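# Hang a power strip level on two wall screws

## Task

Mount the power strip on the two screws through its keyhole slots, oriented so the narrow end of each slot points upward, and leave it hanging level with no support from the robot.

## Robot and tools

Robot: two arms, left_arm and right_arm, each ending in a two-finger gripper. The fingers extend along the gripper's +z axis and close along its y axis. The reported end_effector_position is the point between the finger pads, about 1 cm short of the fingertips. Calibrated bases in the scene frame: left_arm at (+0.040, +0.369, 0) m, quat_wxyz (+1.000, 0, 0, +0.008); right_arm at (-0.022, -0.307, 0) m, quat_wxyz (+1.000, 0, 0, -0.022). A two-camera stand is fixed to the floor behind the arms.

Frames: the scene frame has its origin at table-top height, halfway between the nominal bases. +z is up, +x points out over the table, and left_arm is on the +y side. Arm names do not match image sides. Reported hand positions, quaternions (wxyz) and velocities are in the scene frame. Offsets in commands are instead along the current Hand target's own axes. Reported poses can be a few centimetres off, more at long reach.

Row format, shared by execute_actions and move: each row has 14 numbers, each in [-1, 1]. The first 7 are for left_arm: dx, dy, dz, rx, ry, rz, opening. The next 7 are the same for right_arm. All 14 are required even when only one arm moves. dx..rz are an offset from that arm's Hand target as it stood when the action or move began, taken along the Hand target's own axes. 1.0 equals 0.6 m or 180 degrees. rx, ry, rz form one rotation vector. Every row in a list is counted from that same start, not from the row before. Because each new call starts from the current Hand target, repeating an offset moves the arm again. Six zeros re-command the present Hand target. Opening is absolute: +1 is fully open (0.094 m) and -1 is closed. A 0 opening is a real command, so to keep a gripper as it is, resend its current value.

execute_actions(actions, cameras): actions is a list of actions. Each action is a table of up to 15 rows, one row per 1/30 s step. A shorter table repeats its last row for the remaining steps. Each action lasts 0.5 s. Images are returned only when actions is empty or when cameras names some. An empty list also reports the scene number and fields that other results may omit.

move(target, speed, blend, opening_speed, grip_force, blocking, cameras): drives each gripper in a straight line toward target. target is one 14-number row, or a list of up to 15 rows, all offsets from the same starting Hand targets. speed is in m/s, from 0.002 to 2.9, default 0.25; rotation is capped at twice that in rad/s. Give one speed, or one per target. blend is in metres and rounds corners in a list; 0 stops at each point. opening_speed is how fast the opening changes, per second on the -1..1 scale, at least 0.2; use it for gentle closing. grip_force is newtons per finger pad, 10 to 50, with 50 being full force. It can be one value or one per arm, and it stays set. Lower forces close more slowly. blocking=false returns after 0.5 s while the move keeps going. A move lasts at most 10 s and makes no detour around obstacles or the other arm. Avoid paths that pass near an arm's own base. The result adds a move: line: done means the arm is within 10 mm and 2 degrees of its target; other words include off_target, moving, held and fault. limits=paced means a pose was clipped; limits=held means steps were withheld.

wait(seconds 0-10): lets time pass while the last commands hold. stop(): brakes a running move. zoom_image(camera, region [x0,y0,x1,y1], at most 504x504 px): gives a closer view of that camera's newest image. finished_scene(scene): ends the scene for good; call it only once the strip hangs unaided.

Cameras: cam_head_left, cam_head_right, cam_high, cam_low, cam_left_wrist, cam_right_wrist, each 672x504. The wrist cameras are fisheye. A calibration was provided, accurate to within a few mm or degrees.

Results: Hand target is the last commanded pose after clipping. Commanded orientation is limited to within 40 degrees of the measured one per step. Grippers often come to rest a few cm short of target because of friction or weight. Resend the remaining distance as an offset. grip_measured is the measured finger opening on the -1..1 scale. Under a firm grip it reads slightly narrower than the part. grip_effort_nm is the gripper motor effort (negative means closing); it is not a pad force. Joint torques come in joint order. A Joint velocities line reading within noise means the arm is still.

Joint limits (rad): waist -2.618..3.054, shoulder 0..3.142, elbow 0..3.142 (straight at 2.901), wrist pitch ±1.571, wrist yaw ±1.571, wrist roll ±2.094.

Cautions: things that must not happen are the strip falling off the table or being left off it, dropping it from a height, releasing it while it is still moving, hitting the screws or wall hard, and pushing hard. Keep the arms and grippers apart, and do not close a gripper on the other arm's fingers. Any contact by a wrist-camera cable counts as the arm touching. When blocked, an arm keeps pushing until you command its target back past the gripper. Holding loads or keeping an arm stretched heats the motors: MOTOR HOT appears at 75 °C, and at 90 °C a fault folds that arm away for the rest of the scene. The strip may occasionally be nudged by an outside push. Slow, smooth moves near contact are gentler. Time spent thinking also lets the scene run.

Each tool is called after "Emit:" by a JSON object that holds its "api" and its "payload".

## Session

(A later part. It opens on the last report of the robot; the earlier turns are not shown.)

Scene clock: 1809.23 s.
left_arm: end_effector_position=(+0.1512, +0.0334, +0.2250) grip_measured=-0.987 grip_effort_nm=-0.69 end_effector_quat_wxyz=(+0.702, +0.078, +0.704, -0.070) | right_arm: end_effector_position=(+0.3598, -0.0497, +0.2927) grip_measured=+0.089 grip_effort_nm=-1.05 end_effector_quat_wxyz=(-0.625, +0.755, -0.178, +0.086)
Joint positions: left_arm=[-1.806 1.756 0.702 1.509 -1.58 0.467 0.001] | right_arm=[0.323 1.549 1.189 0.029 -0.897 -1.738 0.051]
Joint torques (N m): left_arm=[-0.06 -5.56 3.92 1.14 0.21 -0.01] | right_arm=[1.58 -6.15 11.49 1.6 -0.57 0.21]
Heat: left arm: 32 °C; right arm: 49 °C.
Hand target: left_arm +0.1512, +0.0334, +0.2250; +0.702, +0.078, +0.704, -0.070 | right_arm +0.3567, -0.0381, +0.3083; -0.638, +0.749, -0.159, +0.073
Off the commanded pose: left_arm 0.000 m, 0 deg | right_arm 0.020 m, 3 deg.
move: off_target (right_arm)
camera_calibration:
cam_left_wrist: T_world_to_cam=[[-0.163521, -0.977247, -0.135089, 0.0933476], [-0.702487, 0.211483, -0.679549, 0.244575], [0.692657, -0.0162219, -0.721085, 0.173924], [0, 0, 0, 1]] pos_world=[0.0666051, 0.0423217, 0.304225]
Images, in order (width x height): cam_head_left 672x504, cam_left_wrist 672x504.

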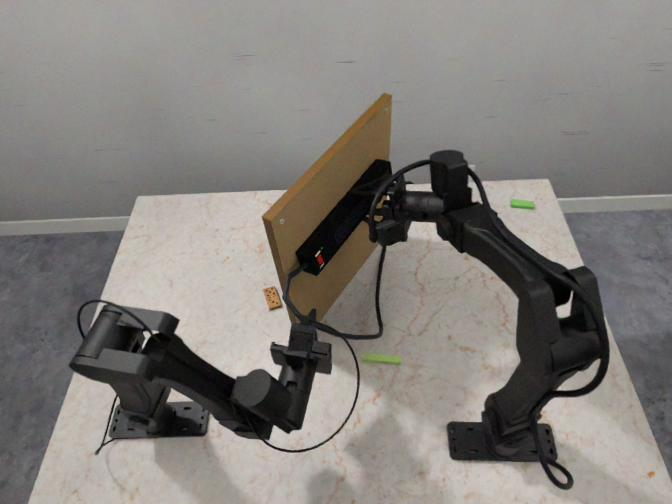

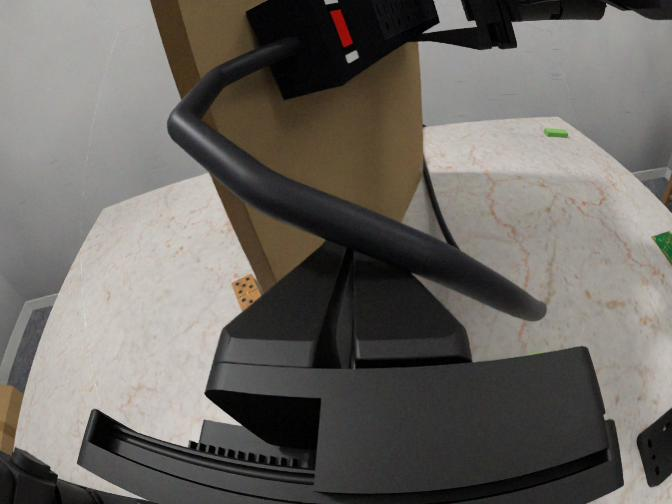

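Emit:
{"api": "move", "payload": {"target": [[0,0,0,0,0,0,-1, 0,0,-0.025,0,0,0,-0.6],[0,0,0,0,0,0,-1, 0.024,0.01,-0.03,0,0.0,0.012,-0.6]], "speed": 0.06, "cameras": ["cam_head_left","cam_left_wrist"]}}

Emit:
{"api": "zoom_image", "payload": {"camera": "cam_head_left", "region": [270, 140, 430, 300]}}

Emit:
{"api": "zoom_image", "payload": {"camera": "cam_left_wrist", "region": [220, 0, 470, 140]}}

Scene clock: 1827.17 s.
left_arm: end_effector_position=(+0.1512, +0.0334, +0.2250) grip_measured=-0.987 grip_effort_nm=-0.69 end_effector_quat_wxyz=(+0.702, +0.078, +0.704, -0.070) | right_arm: end_effector_position=(+0.3662, -0.0636, +0.2914) grip_measured=+0.089 grip_effort_nm=-1.05 end_effector_quat_wxyz=(-0.629, +0.751, -0.184, +0.079)
Joint positions: left_arm=[-1.806 1.756 0.702 1.509 -1.58 0.467 0.001] | right_arm=[0.276 1.562 1.194 0.026 -0.945 -1.737 0.051]
Joint torques (N m): left_arm=[-0.09 -5.48 3.97 1.15 0.21 -0.02] | right_arm=[-0.05 -6.58 10.91 1.37 -0.79 0.26]
Heat: left arm: 32 °C; right arm: 48 °C.
Hand target: left_arm +0.1512, +0.0334, +0.2250; +0.702, +0.078, +0.704, -0.070 | right_arm +0.3636, -0.0604, +0.3041; -0.640, +0.746, -0.173, +0.061
Off the commanded pose: left_arm 0.000 m, 0 deg | right_arm 0.013 m, 3 deg.
move: off_target (right_arm)
camera_calibration:
cam_left_wrist: T_world_to_cam=[[-0.163521, -0.977247, -0.135089, 0.0933476], [-0.702487, 0.211483, -0.679549, 0.244575], [0.692657, -0.0162219, -0.721085, 0.173924], [0, 0, 0, 1]] pos_world=[0.0666051, 0.0423217, 0.304225]
Images, in order (width x height): cam_head_left 672x504, cam_left_wrist 672x504.

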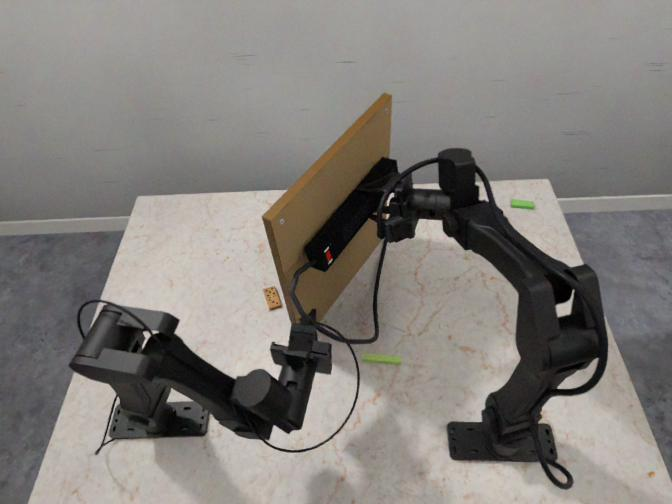

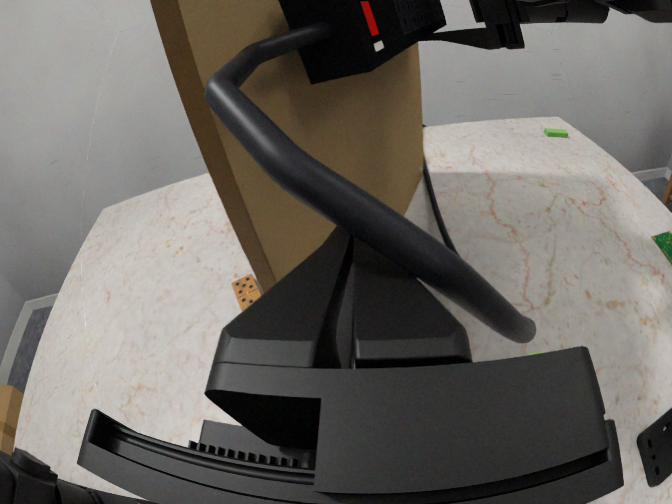

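Scaled by 3.150 from the camera's 672x504 image, which has a finer 960x720 frame.

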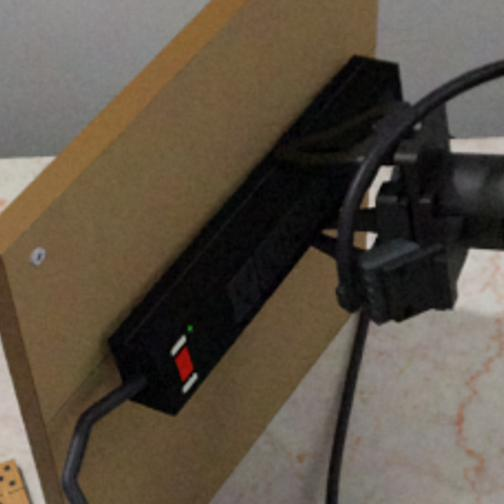

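Scaled by 2.016 from the camera's 672x504 image, which has a finer 960x720 frame.

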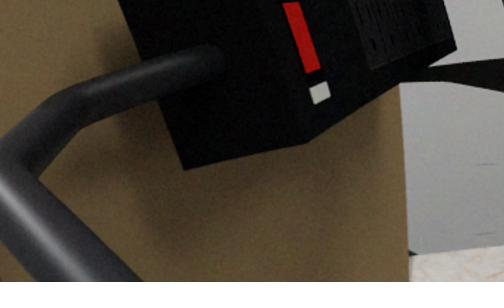

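Emit:
{"api": "move", "payload": {"target": [[0,0,0,0,0,0,-1, 0.005,0.02,0,0,0.0,0.012,-0.6]], "speed": 0.06, "cameras": ["cam_head_left","cam_left_wrist"]}}

Emit:
{"api": "zoom_image", "payload": {"camera": "cam_head_left", "region": [270, 140, 430, 300]}}

Emit:
{"api": "zoom_image", "payload": {"camera": "cam_left_wrist", "region": [220, 0, 470, 140]}}

Scene clock: 1835.60 s.
left_arm: end_effector_position=(+0.1512, +0.0334, +0.2250) grip_measured=-0.987 grip_effort_nm=-0.69 end_effector_quat_wxyz=(+0.702, +0.078, +0.704, -0.070) | right_arm: end_effector_position=(+0.3673, -0.0646, +0.2903) grip_measured=+0.089 grip_effort_nm=-1.05 end_effector_quat_wxyz=(-0.632, +0.748, -0.191, +0.069)
Joint positions: left_arm=[-1.806 1.756 0.702 1.509 -1.58 0.467 0.001] | right_arm=[0.27 1.57 1.194 0.034 -0.958 -1.713 0.051]
Joint torques (N m): left_arm=[-0.12 -5.5 3.99 1.16 0.23 -0.01] | right_arm=[-0.39 -6.5 7.88 1.58 -0.71 0.34]
Heat: left arm: 32 °C; right arm: 48 °C.
Hand target: left_arm +0.1512, +0.0334, +0.2250; +0.702, +0.078, +0.704, -0.070 | right_arm +0.3642, -0.0629, +0.2920; -0.641, +0.743, -0.187, +0.049
Off the commanded pose: left_arm 0.000 m, 0 deg | right_arm 0.004 m, 3 deg.
move: off_target (right_arm)
camera_calibration:
cam_left_wrist: T_world_to_cam=[[-0.163521, -0.977247, -0.135089, 0.0933476], [-0.702487, 0.211483, -0.679549, 0.244575], [0.692657, -0.0162219, -0.721085, 0.173924], [0, 0, 0, 1]] pos_world=[0.0666051, 0.0423217, 0.304225]
Images, in order (width x height): cam_head_left 672x504, cam_left_wrist 672x504.

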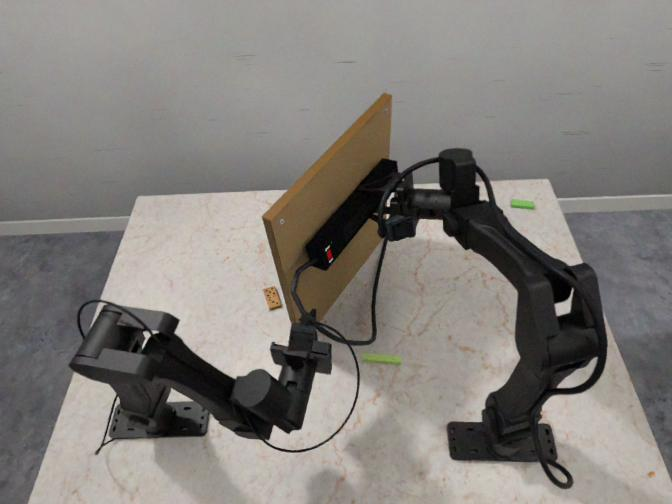

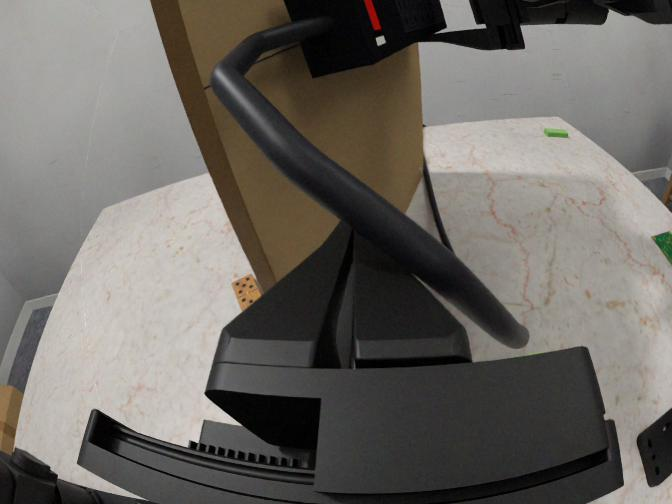

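Scaled by 3.150 from the camera's 672x504 image, which has a finer 960x720 frame.

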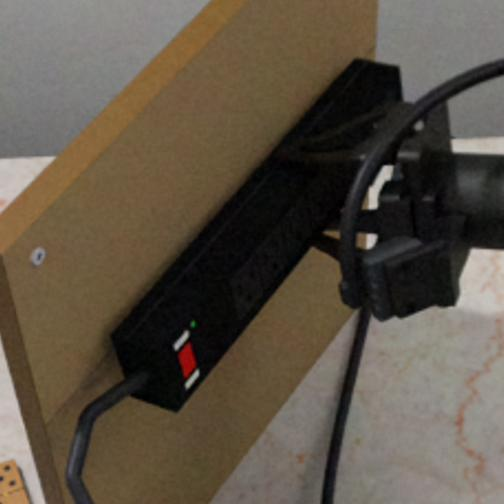

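Scaled by 2.016 from the camera's 672x504 image, which has a finer 960x720 frame.

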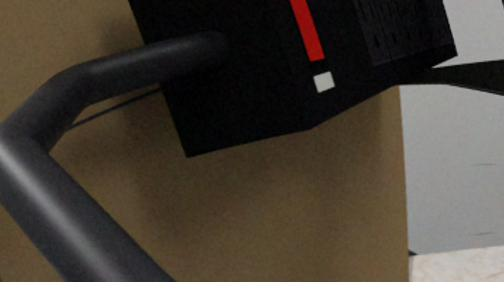

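Emit:
{"api": "move", "payload": {"target": [[0,0,0,0,0,0,-1, 0.002,0.022,0,0,0.0,0.0,-0.6]], "speed": 0.08, "cameras": ["cam_head_left","cam_left_wrist"]}}

Emit:
{"api": "zoom_image", "payload": {"camera": "cam_head_left", "region": [270, 140, 430, 300]}}

Emit:
{"api": "zoom_image", "payload": {"camera": "cam_left_wrist", "region": [220, 0, 470, 140]}}

Scene clock: 1844.20 s.
left_arm: end_effector_position=(+0.1512, +0.0334, +0.2250) grip_measured=-0.987 grip_effort_nm=-0.69 end_effector_quat_wxyz=(+0.702, +0.078, +0.704, -0.070) | right_arm: end_effector_position=(+0.3668, -0.0670, +0.2793) grip_measured=+0.089 grip_effort_nm=-1.05 end_effector_quat_wxyz=(-0.632, +0.747, -0.194, +0.070)
Joint positions: left_arm=[-1.806 1.756 0.702 1.509 -1.58 0.467 0.001] | right_arm=[0.265 1.57 1.149 0.08 -0.959 -1.709 0.051]
Joint torques (N m): left_arm=[-0.01 -5.61 3.99 1.16 0.22 -0.02] | right_arm=[-0.29 -6.38 7.36 1.64 -0.75 0.26]
Heat: left arm: 32 °C; right arm: 47 °C.
Hand target: left_arm +0.1512, +0.0334, +0.2250; +0.702, +0.078, +0.704, -0.070 | right_arm +0.3626, -0.0648, +0.2790; -0.641, +0.743, -0.188, +0.049
Off the commanded pose: left_arm 0.000 m, 0 deg | right_arm 0.005 m, 3 deg.
move: off_target (right_arm)
camera_calibration:
cam_left_wrist: T_world_to_cam=[[-0.163521, -0.977247, -0.135089, 0.0933476], [-0.702487, 0.211483, -0.679549, 0.244575], [0.692657, -0.0162219, -0.721085, 0.173924], [0, 0, 0, 1]] pos_world=[0.0666051, 0.0423217, 0.304225]
Images, in order (width x height): cam_head_left 672x504, cam_left_wrist 672x504.

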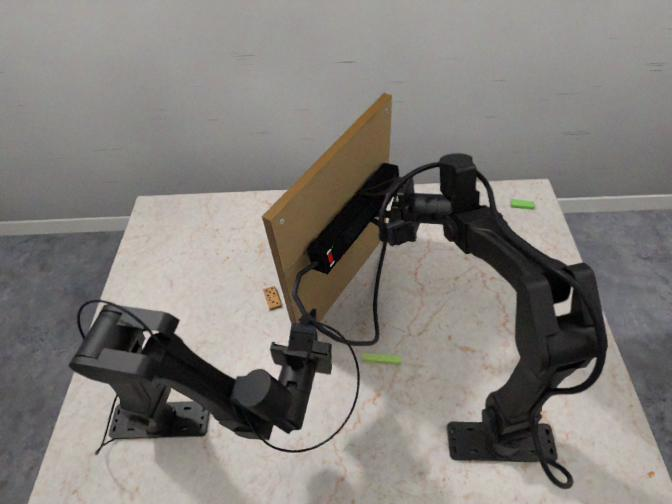

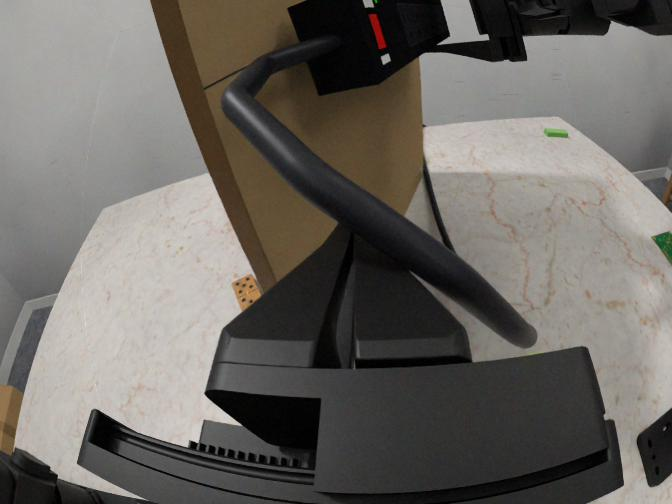

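Scaled by 3.150 from the camera's 672x504 image, which has a finer 960x720 frame.

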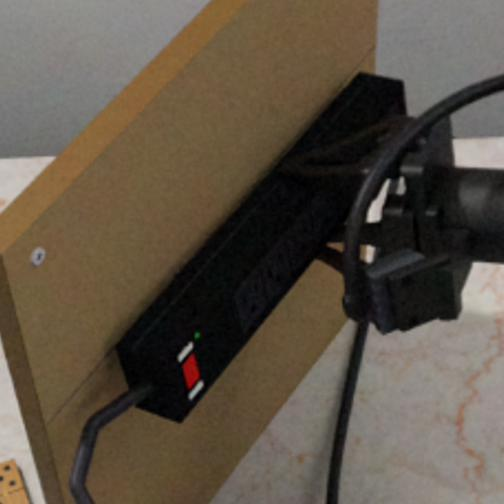

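Scaled by 2.016 from the camera's 672x504 image, which has a finer 960x720 frame.

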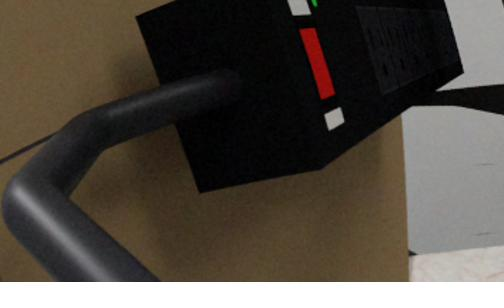

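Emit:
{"api": "move", "payload": {"target": [[0,0,0,0,0,0,-1, 0.003,0.015,0.005,0,0,0.0,-0.6],[0,0,0,0,0,0,-1, 0.01,0.012,0.035,0,0.0,0.0,-0.6]], "speed": 0.08, "cameras": ["cam_head_left","cam_left_wrist"]}}

Emit:
{"api": "zoom_image", "payload": {"camera": "cam_head_left", "region": [270, 140, 430, 300]}}

Emit:
{"api": "zoom_image", "payload": {"camera": "cam_left_wrist", "region": [220, 0, 470, 140]}}

Scene clock: 1856.30 s.
left_arm: end_effector_position=(+0.1512, +0.0334, +0.2250) grip_measured=-0.987 grip_effort_nm=-0.69 end_effector_quat_wxyz=(+0.702, +0.078, +0.704, -0.070) | right_arm: end_effector_position=(+0.3713, -0.0623, +0.2619) grip_measured=+0.089 grip_effort_nm=-1.05 end_effector_quat_wxyz=(-0.632, +0.746, -0.198, +0.060)
Joint positions: left_arm=[-1.806 1.756 0.702 1.509 -1.58 0.467 0.001] | right_arm=[0.273 1.61 1.121 0.146 -0.96 -1.691 0.051]
Joint torques (N m): left_arm=[-0.09 -5.56 3.99 1.15 0.22 -0.01] | right_arm=[2.26 -5.14 10.52 1.74 -0.29 0.32]
Heat: left arm: 32 °C; right arm: 46 °C.
Hand target: left_arm +0.1512, +0.0334, +0.2250; +0.702, +0.078, +0.704, -0.070 | right_arm +0.3731, -0.0480, +0.2675; -0.641, +0.743, -0.187, +0.049
Off the commanded pose: left_arm 0.000 m, 0 deg | right_arm 0.015 m, 2 deg.
move: off_target (right_arm)
camera_calibration:
cam_left_wrist: T_world_to_cam=[[-0.163521, -0.977247, -0.135089, 0.0933476], [-0.702487, 0.211483, -0.679549, 0.244575], [0.692657, -0.0162219, -0.721085, 0.173924], [0, 0, 0, 1]] pos_world=[0.0666051, 0.0423217, 0.304225]
Images, in order (width x height): cam_head_left 672x504, cam_left_wrist 672x504.

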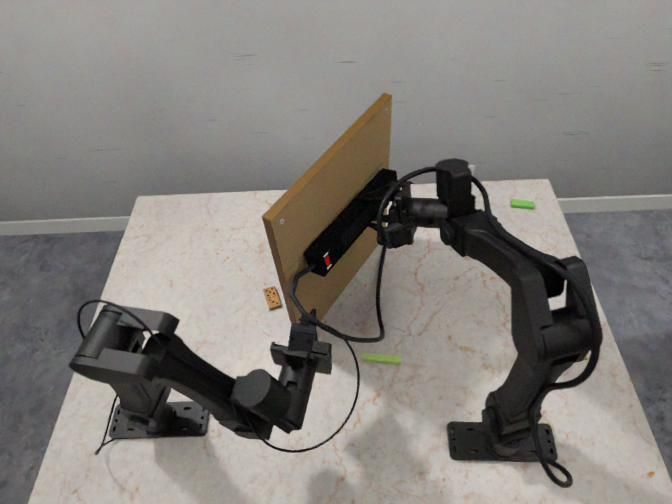

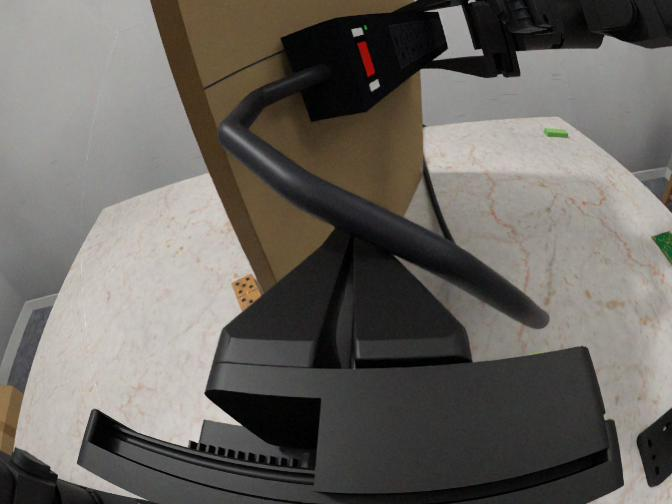

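Scaled by 3.150 from the camera's 672x504 image, which has a finer 960x720 frame.

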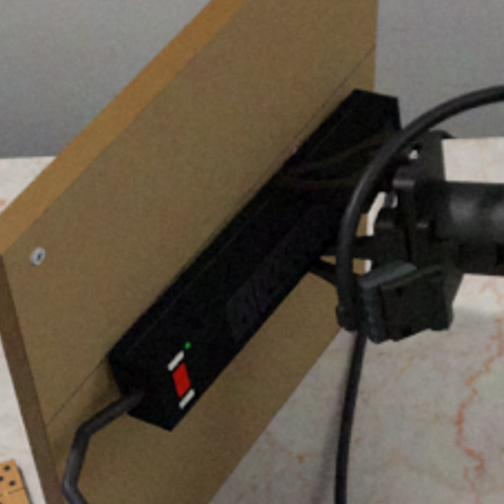

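Scaled by 2.016 from the camera's 672x504 image, which has a finer 960x720 frame.

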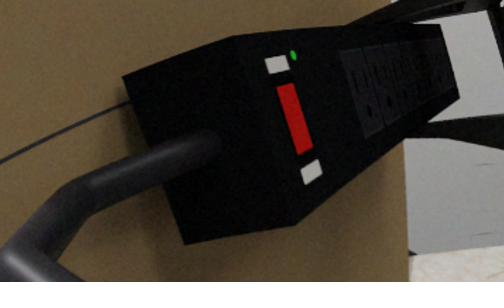

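Emit:
{"api": "move", "payload": {"target": [[0,0,0,0,0,0,-1, 0,0,-0.025,0,0,0.0,-0.6],[0,0,0,0,0,0,-1, -0.008,-0.028,-0.02,0,0.006,-0.016,-0.6]], "speed": 0.08, "cameras": ["cam_head_left","cam_left_wrist"]}}

Emit:
{"api": "zoom_image", "payload": {"camera": "cam_head_left", "region": [270, 140, 430, 300]}}

Emit:
{"api": "zoom_image", "payload": {"camera": "cam_left_wrist", "region": [220, 0, 470, 140]}}

Scene clock: 1884.47 s.
left_arm: end_effector_position=(+0.1512, +0.0334, +0.2250) grip_measured=-0.987 grip_effort_nm=-0.69 end_effector_quat_wxyz=(+0.702, +0.078, +0.704, -0.070) | right_arm: end_effector_position=(+0.3713, -0.0636, +0.2620) grip_measured=+0.089 grip_effort_nm=-1.05 end_effector_quat_wxyz=(-0.627, +0.752, -0.194, +0.062)
Joint positions: left_arm=[-1.806 1.756 0.702 1.509 -1.58 0.467 0.001] | right_arm=[0.269 1.61 1.138 0.105 -0.962 -1.724 0.051]
Joint torques (N m): left_arm=[-0.09 -5.53 4 1.14 0.21 -0.02] | right_arm=[1.5 -9.21 11.03 1.42 -0.25 0.14]
Heat: left arm: 32 °C; right arm: 47 °C.
Hand target: left_arm +0.1512, +0.0334, +0.2250; +0.702, +0.078, +0.704, -0.070 | right_arm +0.3685, -0.0556, +0.2866; -0.637, +0.747, -0.175, +0.072
Off the commanded pose: left_arm 0.000 m, 0 deg | right_arm 0.026 m, 3 deg.
move: off_target (right_arm)
camera_calibration:
cam_left_wrist: T_world_to_cam=[[-0.163521, -0.977247, -0.135089, 0.0933476], [-0.702487, 0.211483, -0.679549, 0.244575], [0.692657, -0.0162219, -0.721085, 0.173924], [0, 0, 0, 1]] pos_world=[0.0666051, 0.0423217, 0.304225]
Images, in order (width x height): cam_head_left 672x504, cam_left_wrist 672x504.

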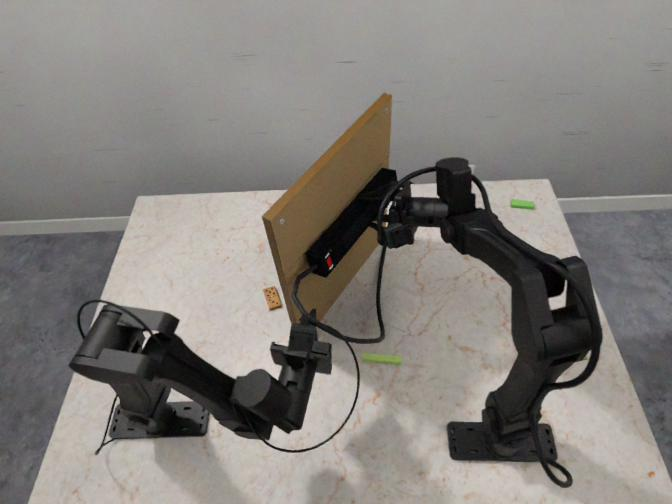

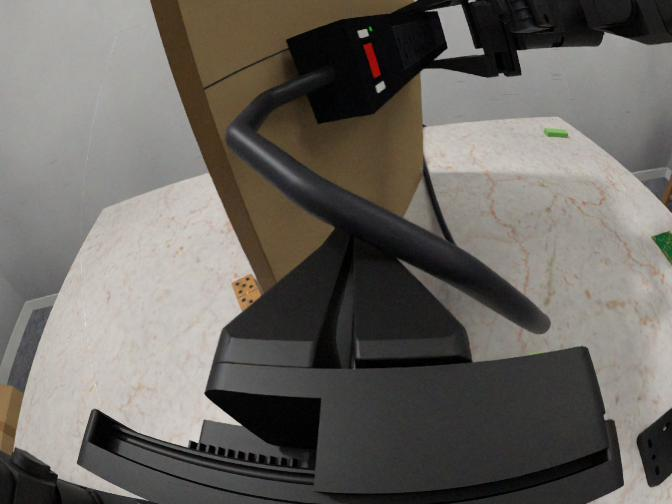

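Scaled by 3.150 from the camera's 672x504 image, which has a finer 960x720 frame.

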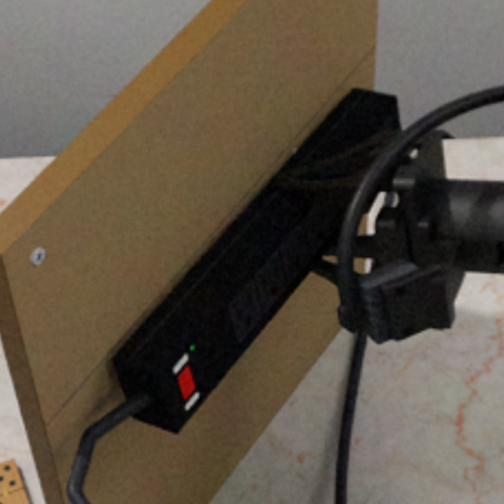

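Scaled by 2.016 from the camera's 672x504 image, which has a finer 960x720 frame.

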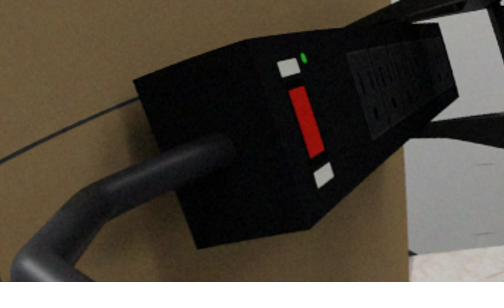

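Emit:
{"api": "move", "payload": {"target": [[0,0,0,0,0,0,-1, -0.012,-0.016,-0.02,0,0,-0.006,-0.6]], "speed": 0.08, "cameras": ["cam_head_left","cam_left_wrist"]}}

Emit:
{"api": "zoom_image", "payload": {"camera": "cam_head_left", "region": [270, 140, 430, 300]}}

Emit:
{"api": "zoom_image", "payload": {"camera": "cam_left_wrist", "region": [220, 0, 470, 140]}}

Scene clock: 1894.27 s.
left_arm: end_effector_position=(+0.1512, +0.0334, +0.2250) grip_measured=-0.987 grip_effort_nm=-0.69 end_effector_quat_wxyz=(+0.702, +0.078, +0.704, -0.070) | right_arm: end_effector_position=(+0.3704, -0.0661, +0.2656) grip_measured=+0.089 grip_effort_nm=-1.05 end_effector_quat_wxyz=(-0.620, +0.756, -0.196, +0.072)
Joint positions: left_arm=[-1.806 1.756 0.702 1.509 -1.58 0.467 0.001] | right_arm=[0.269 1.591 1.148 0.061 -0.941 -1.748 0.051]
Joint torques (N m): left_arm=[-0.09 -5.5 3.99 1.15 0.22 -0.02] | right_arm=[0.43 -11.52 10.77 1.32 -0.61 0.1]
Heat: left arm: 32 °C; right arm: 47 °C.
Hand target: left_arm +0.1512, +0.0334, +0.2250; +0.702, +0.078, +0.704, -0.070 | right_arm +0.3595, -0.0630, +0.2990; -0.637, +0.749, -0.168, +0.078
Off the commanded pose: left_arm 0.000 m, 0 deg | right_arm 0.035 m, 4 deg.
move: off_target (right_arm)
camera_calibration:
cam_left_wrist: T_world_to_cam=[[-0.163521, -0.977247, -0.135089, 0.0933476], [-0.702487, 0.211483, -0.679549, 0.244575], [0.692657, -0.0162219, -0.721085, 0.173924], [0, 0, 0, 1]] pos_world=[0.0666051, 0.0423217, 0.304225]
Images, in order (width x height): cam_head_left 672x504, cam_left_wrist 672x504.

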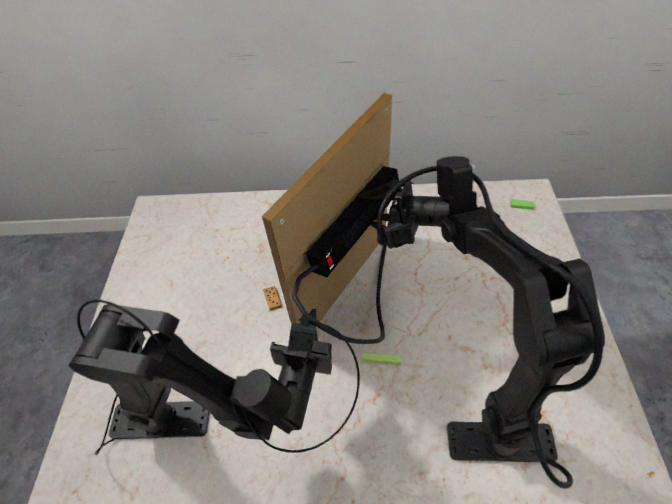

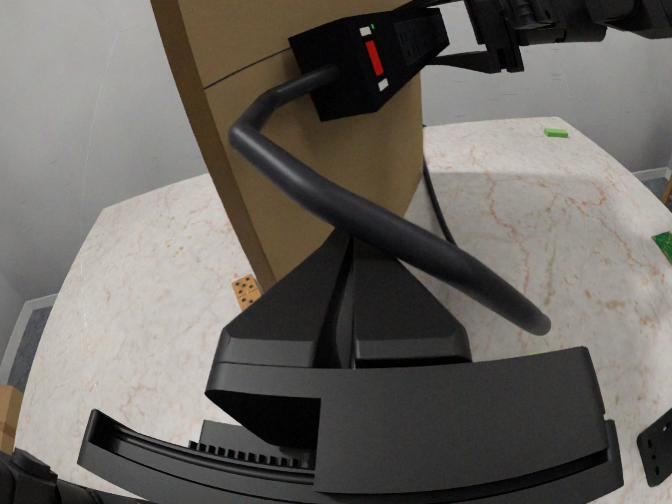

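Scaled by 3.150 from the camera's 672x504 image, which has a finer 960x720 frame.

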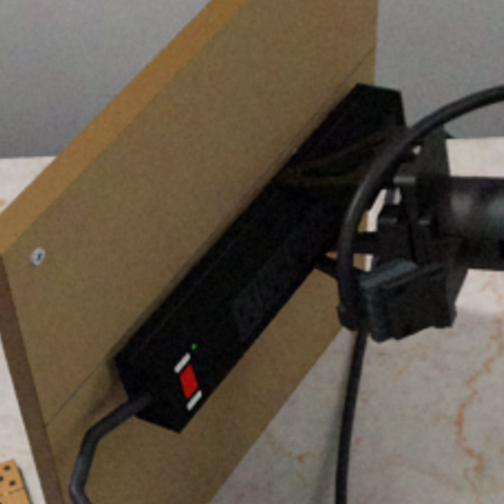

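Scaled by 2.016 from the camera's 672x504 image, which has a finer 960x720 frame.

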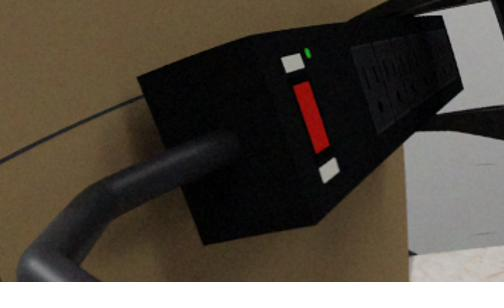

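Emit:
{"api": "move", "payload": {"target": [[0,0,0,0,0,0,-1, 0.024,0.0235,0.036,0,0.006,0,-0.6]], "speed": 0.06, "cameras": ["cam_head_left","cam_left_wrist"]}}

Emit:
{"api": "zoom_image", "payload": {"camera": "cam_head_left", "region": [270, 140, 430, 300]}}

Emit:
{"api": "zoom_image", "payload": {"camera": "cam_left_wrist", "region": [220, 0, 470, 140]}}

Scene clock: 1917.70 s.
left_arm: end_effector_position=(+0.1512, +0.0334, +0.2250) grip_measured=-0.987 grip_effort_nm=-0.69 end_effector_quat_wxyz=(+0.702, +0.078, +0.704, -0.070) | right_arm: end_effector_position=(+0.3716, -0.0612, +0.2675) grip_measured=+0.089 grip_effort_nm=-1.05 end_effector_quat_wxyz=(-0.622, +0.755, -0.190, +0.080)
Joint positions: left_arm=[-1.806 1.756 0.702 1.509 -1.58 0.467 0.001] | right_arm=[0.283 1.595 1.148 0.086 -0.925 -1.745 0.051]
Joint torques (N m): left_arm=[-0.1 -5.53 4 1.15 0.24 -0.02] | right_arm=[1.68 -5.33 10.95 1.91 -0.24 0.24]
Heat: left arm: 32 °C; right arm: 49 °C.
Hand target: left_arm +0.1512, +0.0334, +0.2250; +0.702, +0.078, +0.704, -0.070 | right_arm +0.3780, -0.0500, +0.2799; -0.635, +0.748, -0.174, +0.085
Off the commanded pose: left_arm 0.000 m, 0 deg | right_arm 0.018 m, 3 deg.
move: off_target (right_arm)
camera_calibration:
cam_left_wrist: T_world_to_cam=[[-0.163521, -0.977247, -0.135089, 0.0933476], [-0.702487, 0.211483, -0.679549, 0.244575], [0.692657, -0.0162219, -0.721085, 0.173924], [0, 0, 0, 1]] pos_world=[0.0666051, 0.0423217, 0.304225]
Images, in order (width x height): cam_head_left 672x504, cam_left_wrist 672x504.

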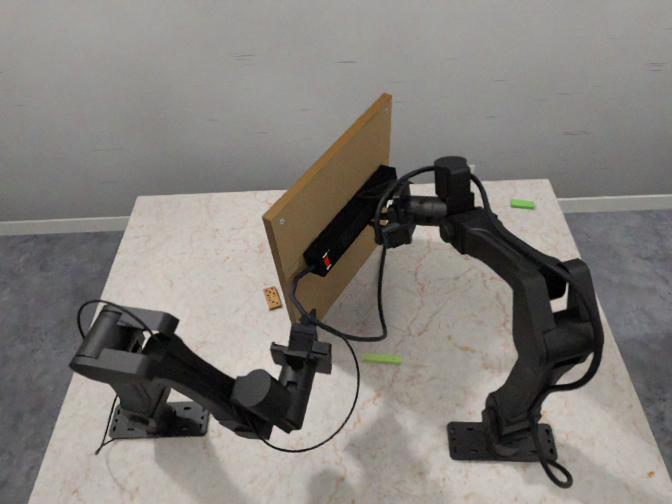

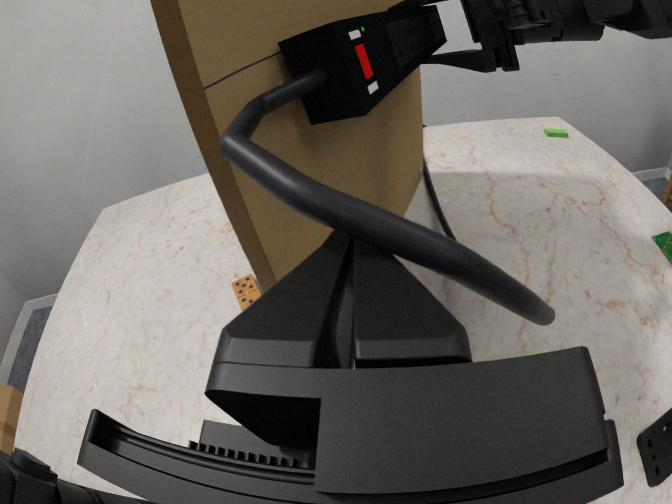

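Scaled by 3.150 from the camera's 672x504 image, which has a finer 960x720 frame.

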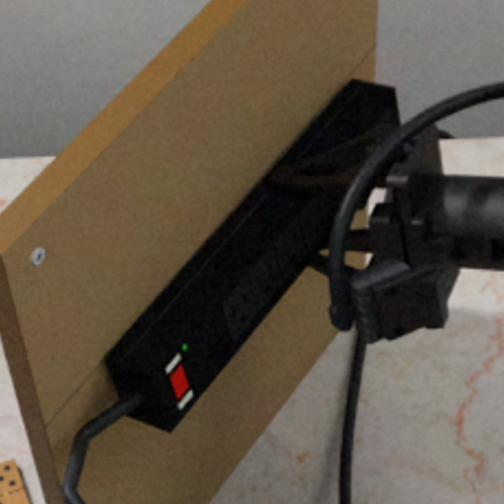

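Scaled by 2.016 from the camera's 672x504 image, which has a finer 960x720 frame.

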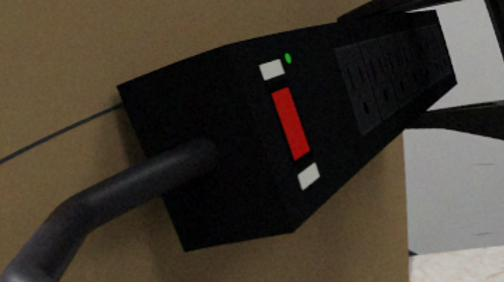

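Emit:
{"api": "move", "payload": {"target": [[0,0,0,0,0,0,-1, -0.008,-0.012,-0.01,0,0.004,0.004,-0.6],[0,0,0,0,0,0,-1, -0.008,-0.016,0.01,0,0.006,-0.004,-0.6]], "speed": 0.06, "cameras": ["cam_head_left","cam_left_wrist"]}}

Emit:
{"api": "zoom_image", "payload": {"camera": "cam_head_left", "region": [270, 140, 430, 300]}}

Emit:
{"api": "zoom_image", "payload": {"camera": "cam_left_wrist", "region": [220, 0, 470, 140]}}

Scene clock: 1939.67 s.
left_arm: end_effector_position=(+0.1512, +0.0334, +0.2250) grip_measured=-0.987 grip_effort_nm=-0.69 end_effector_quat_wxyz=(+0.702, +0.078, +0.704, -0.070) | right_arm: end_effector_position=(+0.3720, -0.0607, +0.2675) grip_measured=+0.089 grip_effort_nm=-1.05 end_effector_quat_wxyz=(-0.622, +0.755, -0.194, +0.080)
Joint positions: left_arm=[-1.806 1.756 0.702 1.509 -1.58 0.467 0.001] | right_arm=[0.286 1.595 1.148 0.086 -0.919 -1.738 0.051]
Joint torques (N m): left_arm=[-0.01 -5.53 4 1.17 0.22 -0.03] | right_arm=[3.75 -6.56 11.9 1.85 0.22 0.31]
Heat: left arm: 32 °C; right arm: 50 °C.
Hand target: left_arm +0.1512, +0.0334, +0.2250; +0.702, +0.078, +0.704, -0.070 | right_arm +0.3770, -0.0414, +0.2887; -0.633, +0.748, -0.175, +0.096
Off the commanded pose: left_arm 0.000 m, 0 deg | right_arm 0.029 m, 3 deg.
move: off_target (right_arm)
camera_calibration:
cam_left_wrist: T_world_to_cam=[[-0.163521, -0.977247, -0.135089, 0.0933476], [-0.702487, 0.211483, -0.679549, 0.244575], [0.692657, -0.0162219, -0.721085, 0.173924], [0, 0, 0, 1]] pos_world=[0.0666051, 0.0423217, 0.304225]
Images, in order (width x height): cam_head_left 672x504, cam_left_wrist 672x504.

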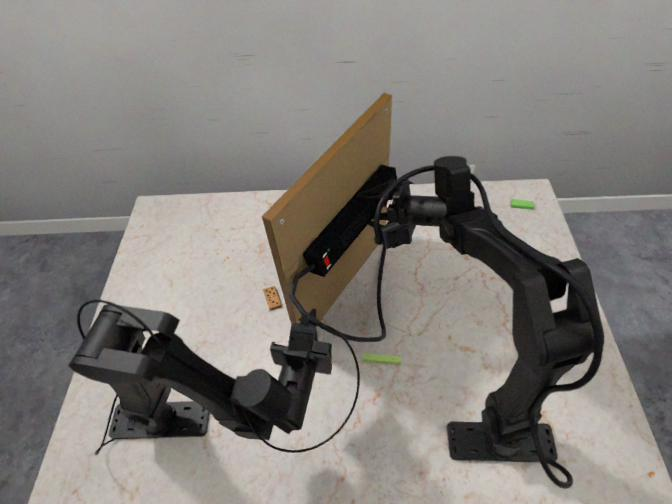

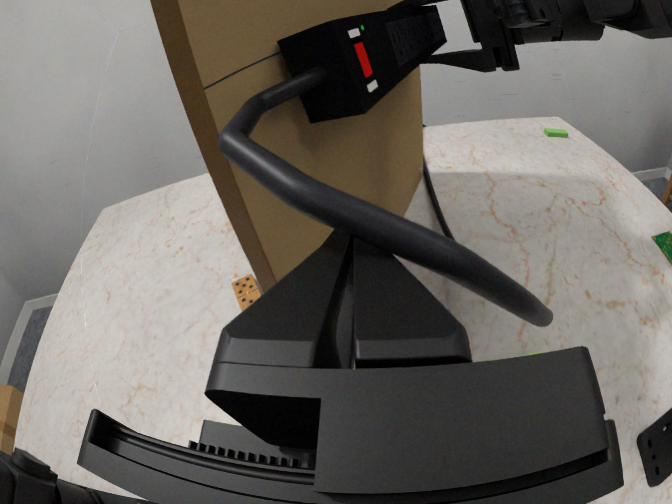

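Scaled by 3.150 from the camera's 672x504 image, which has a finer 960x720 frame.

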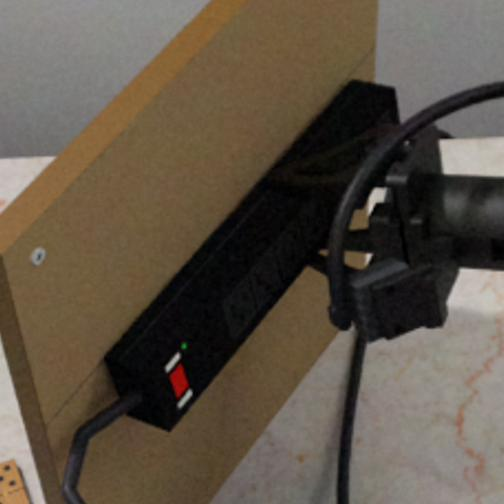

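Scaled by 2.016 from the camera's 672x504 image, which has a finer 960x720 frame.

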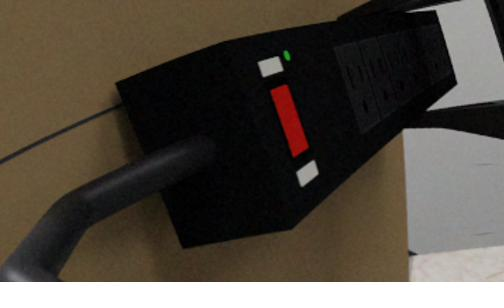

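Emit:
{"api": "move", "payload": {"target": [[0,0,0,0,0,0,-1, -0.006,-0.008,-0.032,0,-0.003,0,-0.6],[0,0,0,0,0,0,-1, -0.006,-0.012,-0.026,0,0,0,-0.6],[0,0,0,0,0,0,-1, -0.006,-0.006,0.0,0,0,0,-0.6]], "speed": 0.06, "cameras": ["cam_head_left","cam_left_wrist"]}}

Emit:
{"api": "zoom_image", "payload": {"camera": "cam_head_left", "region": [270, 140, 430, 300]}}

Emit:
{"api": "zoom_image", "payload": {"camera": "cam_left_wrist", "region": [220, 0, 470, 140]}}

Scene clock: 1948.90 s.
left_arm: end_effector_position=(+0.1512, +0.0334, +0.2250) grip_measured=-0.987 grip_effort_nm=-0.69 end_effector_quat_wxyz=(+0.702, +0.078, +0.704, -0.070) | right_arm: end_effector_position=(+0.3719, -0.0608, +0.2673) grip_measured=+0.089 grip_effort_nm=-1.05 end_effector_quat_wxyz=(-0.618, +0.757, -0.197, +0.081)
Joint positions: left_arm=[-1.806 1.756 0.702 1.509 -1.58 0.467 0.001] | right_arm=[0.288 1.591 1.155 0.065 -0.908 -1.745 0.051]
Joint torques (N m): left_arm=[-0.01 -5.53 3.92 1.15 0.2 -0.03] | right_arm=[3.96 -7.35 11.89 1.89 0.15 0.35]
Heat: left arm: 32 °C; right arm: 50 °C.
Hand target: left_arm +0.1512, +0.0334, +0.2250; +0.702, +0.078, +0.704, -0.070 | right_arm +0.3743, -0.0396, +0.2924; -0.633, +0.748, -0.175, +0.096
Off the commanded pose: left_arm 0.000 m, 0 deg | right_arm 0.033 m, 4 deg.
move: off_target (right_arm)
camera_calibration:
cam_left_wrist: T_world_to_cam=[[-0.163521, -0.977247, -0.135089, 0.0933476], [-0.702487, 0.211483, -0.679549, 0.244575], [0.692657, -0.0162219, -0.721085, 0.173924], [0, 0, 0, 1]] pos_world=[0.0666051, 0.0423217, 0.304225]
Images, in order (width x height): cam_head_left 672x504, cam_left_wrist 672x504.

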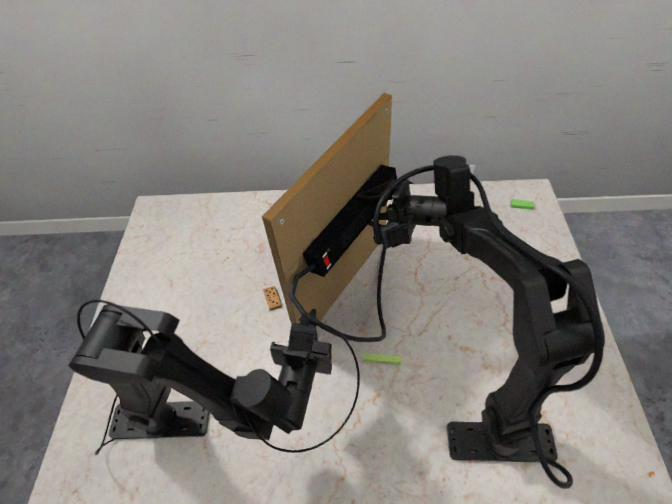

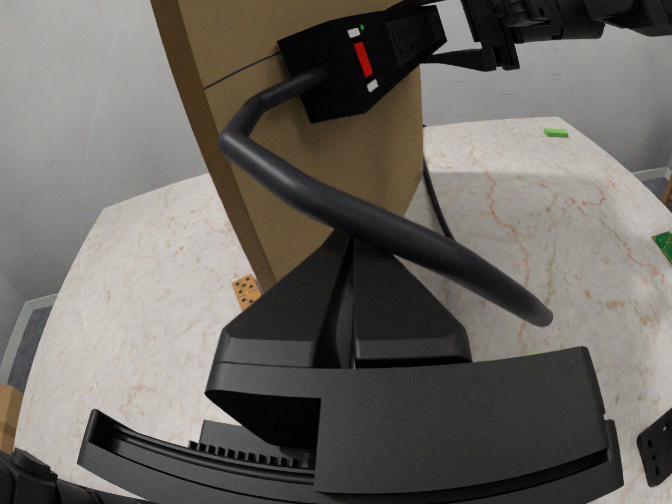

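Scaled by 3.150 from the camera's 672x504 image, which has a finer 960x720 frame.

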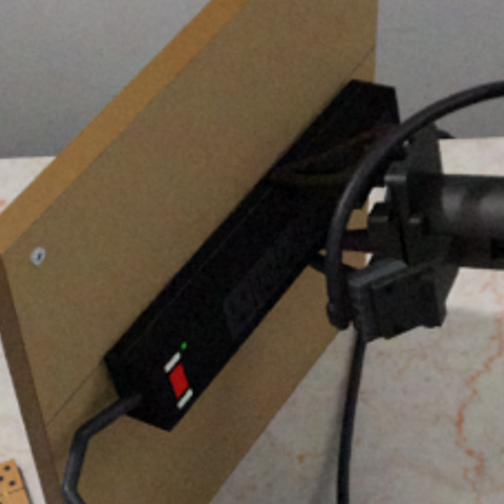

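Scaled by 2.016 from the camera's 672x504 image, which has a finer 960x720 frame.

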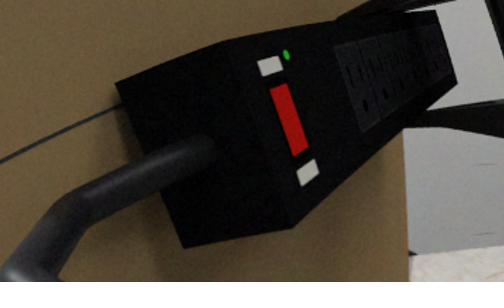

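Emit:
{"api": "move", "payload": {"target": [[0,0,0,0,0,0,-1, 0,0,-0.02,0,0.02,0.015,-0.6],[0,0,0,0,0,0,-1, 0,0,0.0,0,0.03,0.02,-0.6]], "speed": 0.06, "cameras": ["cam_head_left","cam_left_wrist"]}}

Emit:
{"api": "zoom_image", "payload": {"camera": "cam_head_left", "region": [270, 140, 430, 300]}}

Emit:
{"api": "zoom_image", "payload": {"camera": "cam_left_wrist", "region": [220, 0, 470, 140]}}

Scene clock: 1957.33 s.
left_arm: end_effector_position=(+0.1512, +0.0334, +0.2250) grip_measured=-0.987 grip_effort_nm=-0.69 end_effector_quat_wxyz=(+0.702, +0.078, +0.704, -0.070) | right_arm: end_effector_position=(+0.3726, -0.0606, +0.2697) grip_measured=+0.089 grip_effort_nm=-1.05 end_effector_quat_wxyz=(-0.603, +0.758, -0.227, +0.099)
Joint positions: left_arm=[-1.806 1.756 0.702 1.509 -1.58 0.467 0.001] | right_arm=[0.314 1.556 1.151 0.03 -0.81 -1.721 0.051]
Joint torques (N m): left_arm=[-0.1 -5.55 3.93 1.15 0.21 -0.01] | right_arm=[4.53 -7.71 9.01 2.36 0.38 0.93]
Heat: left arm: 32 °C; right arm: 49 °C.
Hand target: left_arm +0.1512, +0.0334, +0.2250; +0.702, +0.078, +0.704, -0.070 | right_arm +0.3743, -0.0396, +0.2925; -0.627, +0.737, -0.228, +0.112
Off the commanded pose: left_arm 0.000 m, 0 deg | right_arm 0.031 m, 4 deg.
move: off_target (right_arm)
camera_calibration:
cam_left_wrist: T_world_to_cam=[[-0.163521, -0.977247, -0.135089, 0.0933476], [-0.702487, 0.211483, -0.679549, 0.244575], [0.692657, -0.0162219, -0.721085, 0.173924], [0, 0, 0, 1]] pos_world=[0.0666051, 0.0423217, 0.304225]
Images, in order (width x height): cam_head_left 672x504, cam_left_wrist 672x504.

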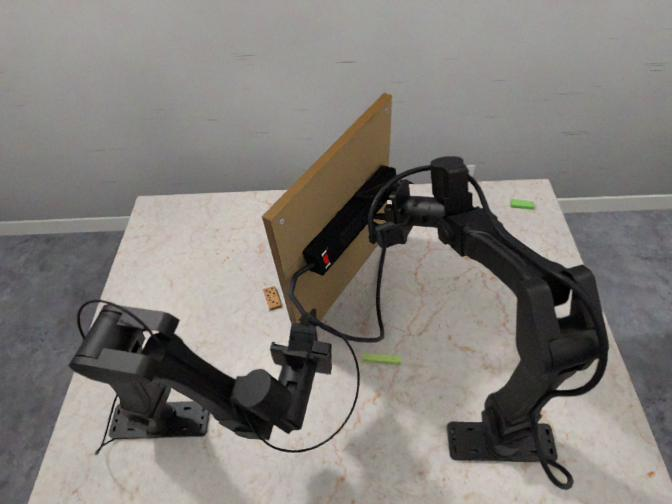

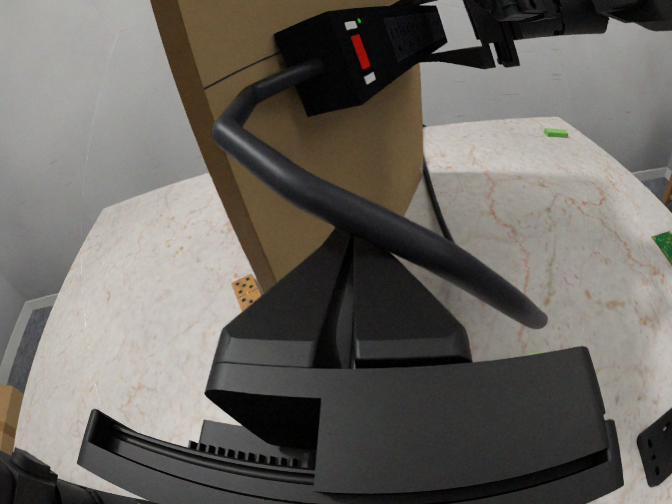

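Scaled by 3.150 from the camera's 672x504 image, which has a finer 960x720 frame.

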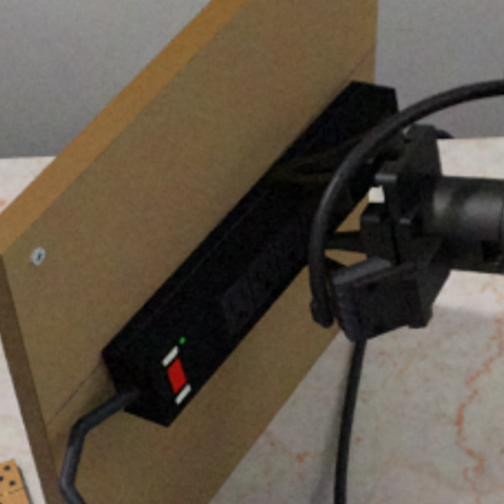

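Scaled by 2.016 from the camera's 672x504 image, which has a finer 960x720 frame.

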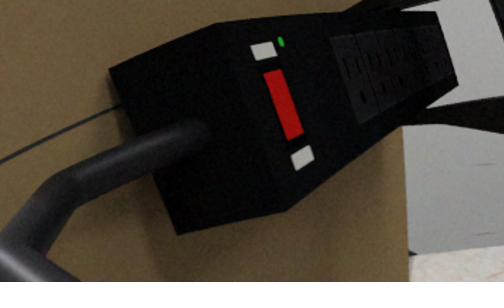

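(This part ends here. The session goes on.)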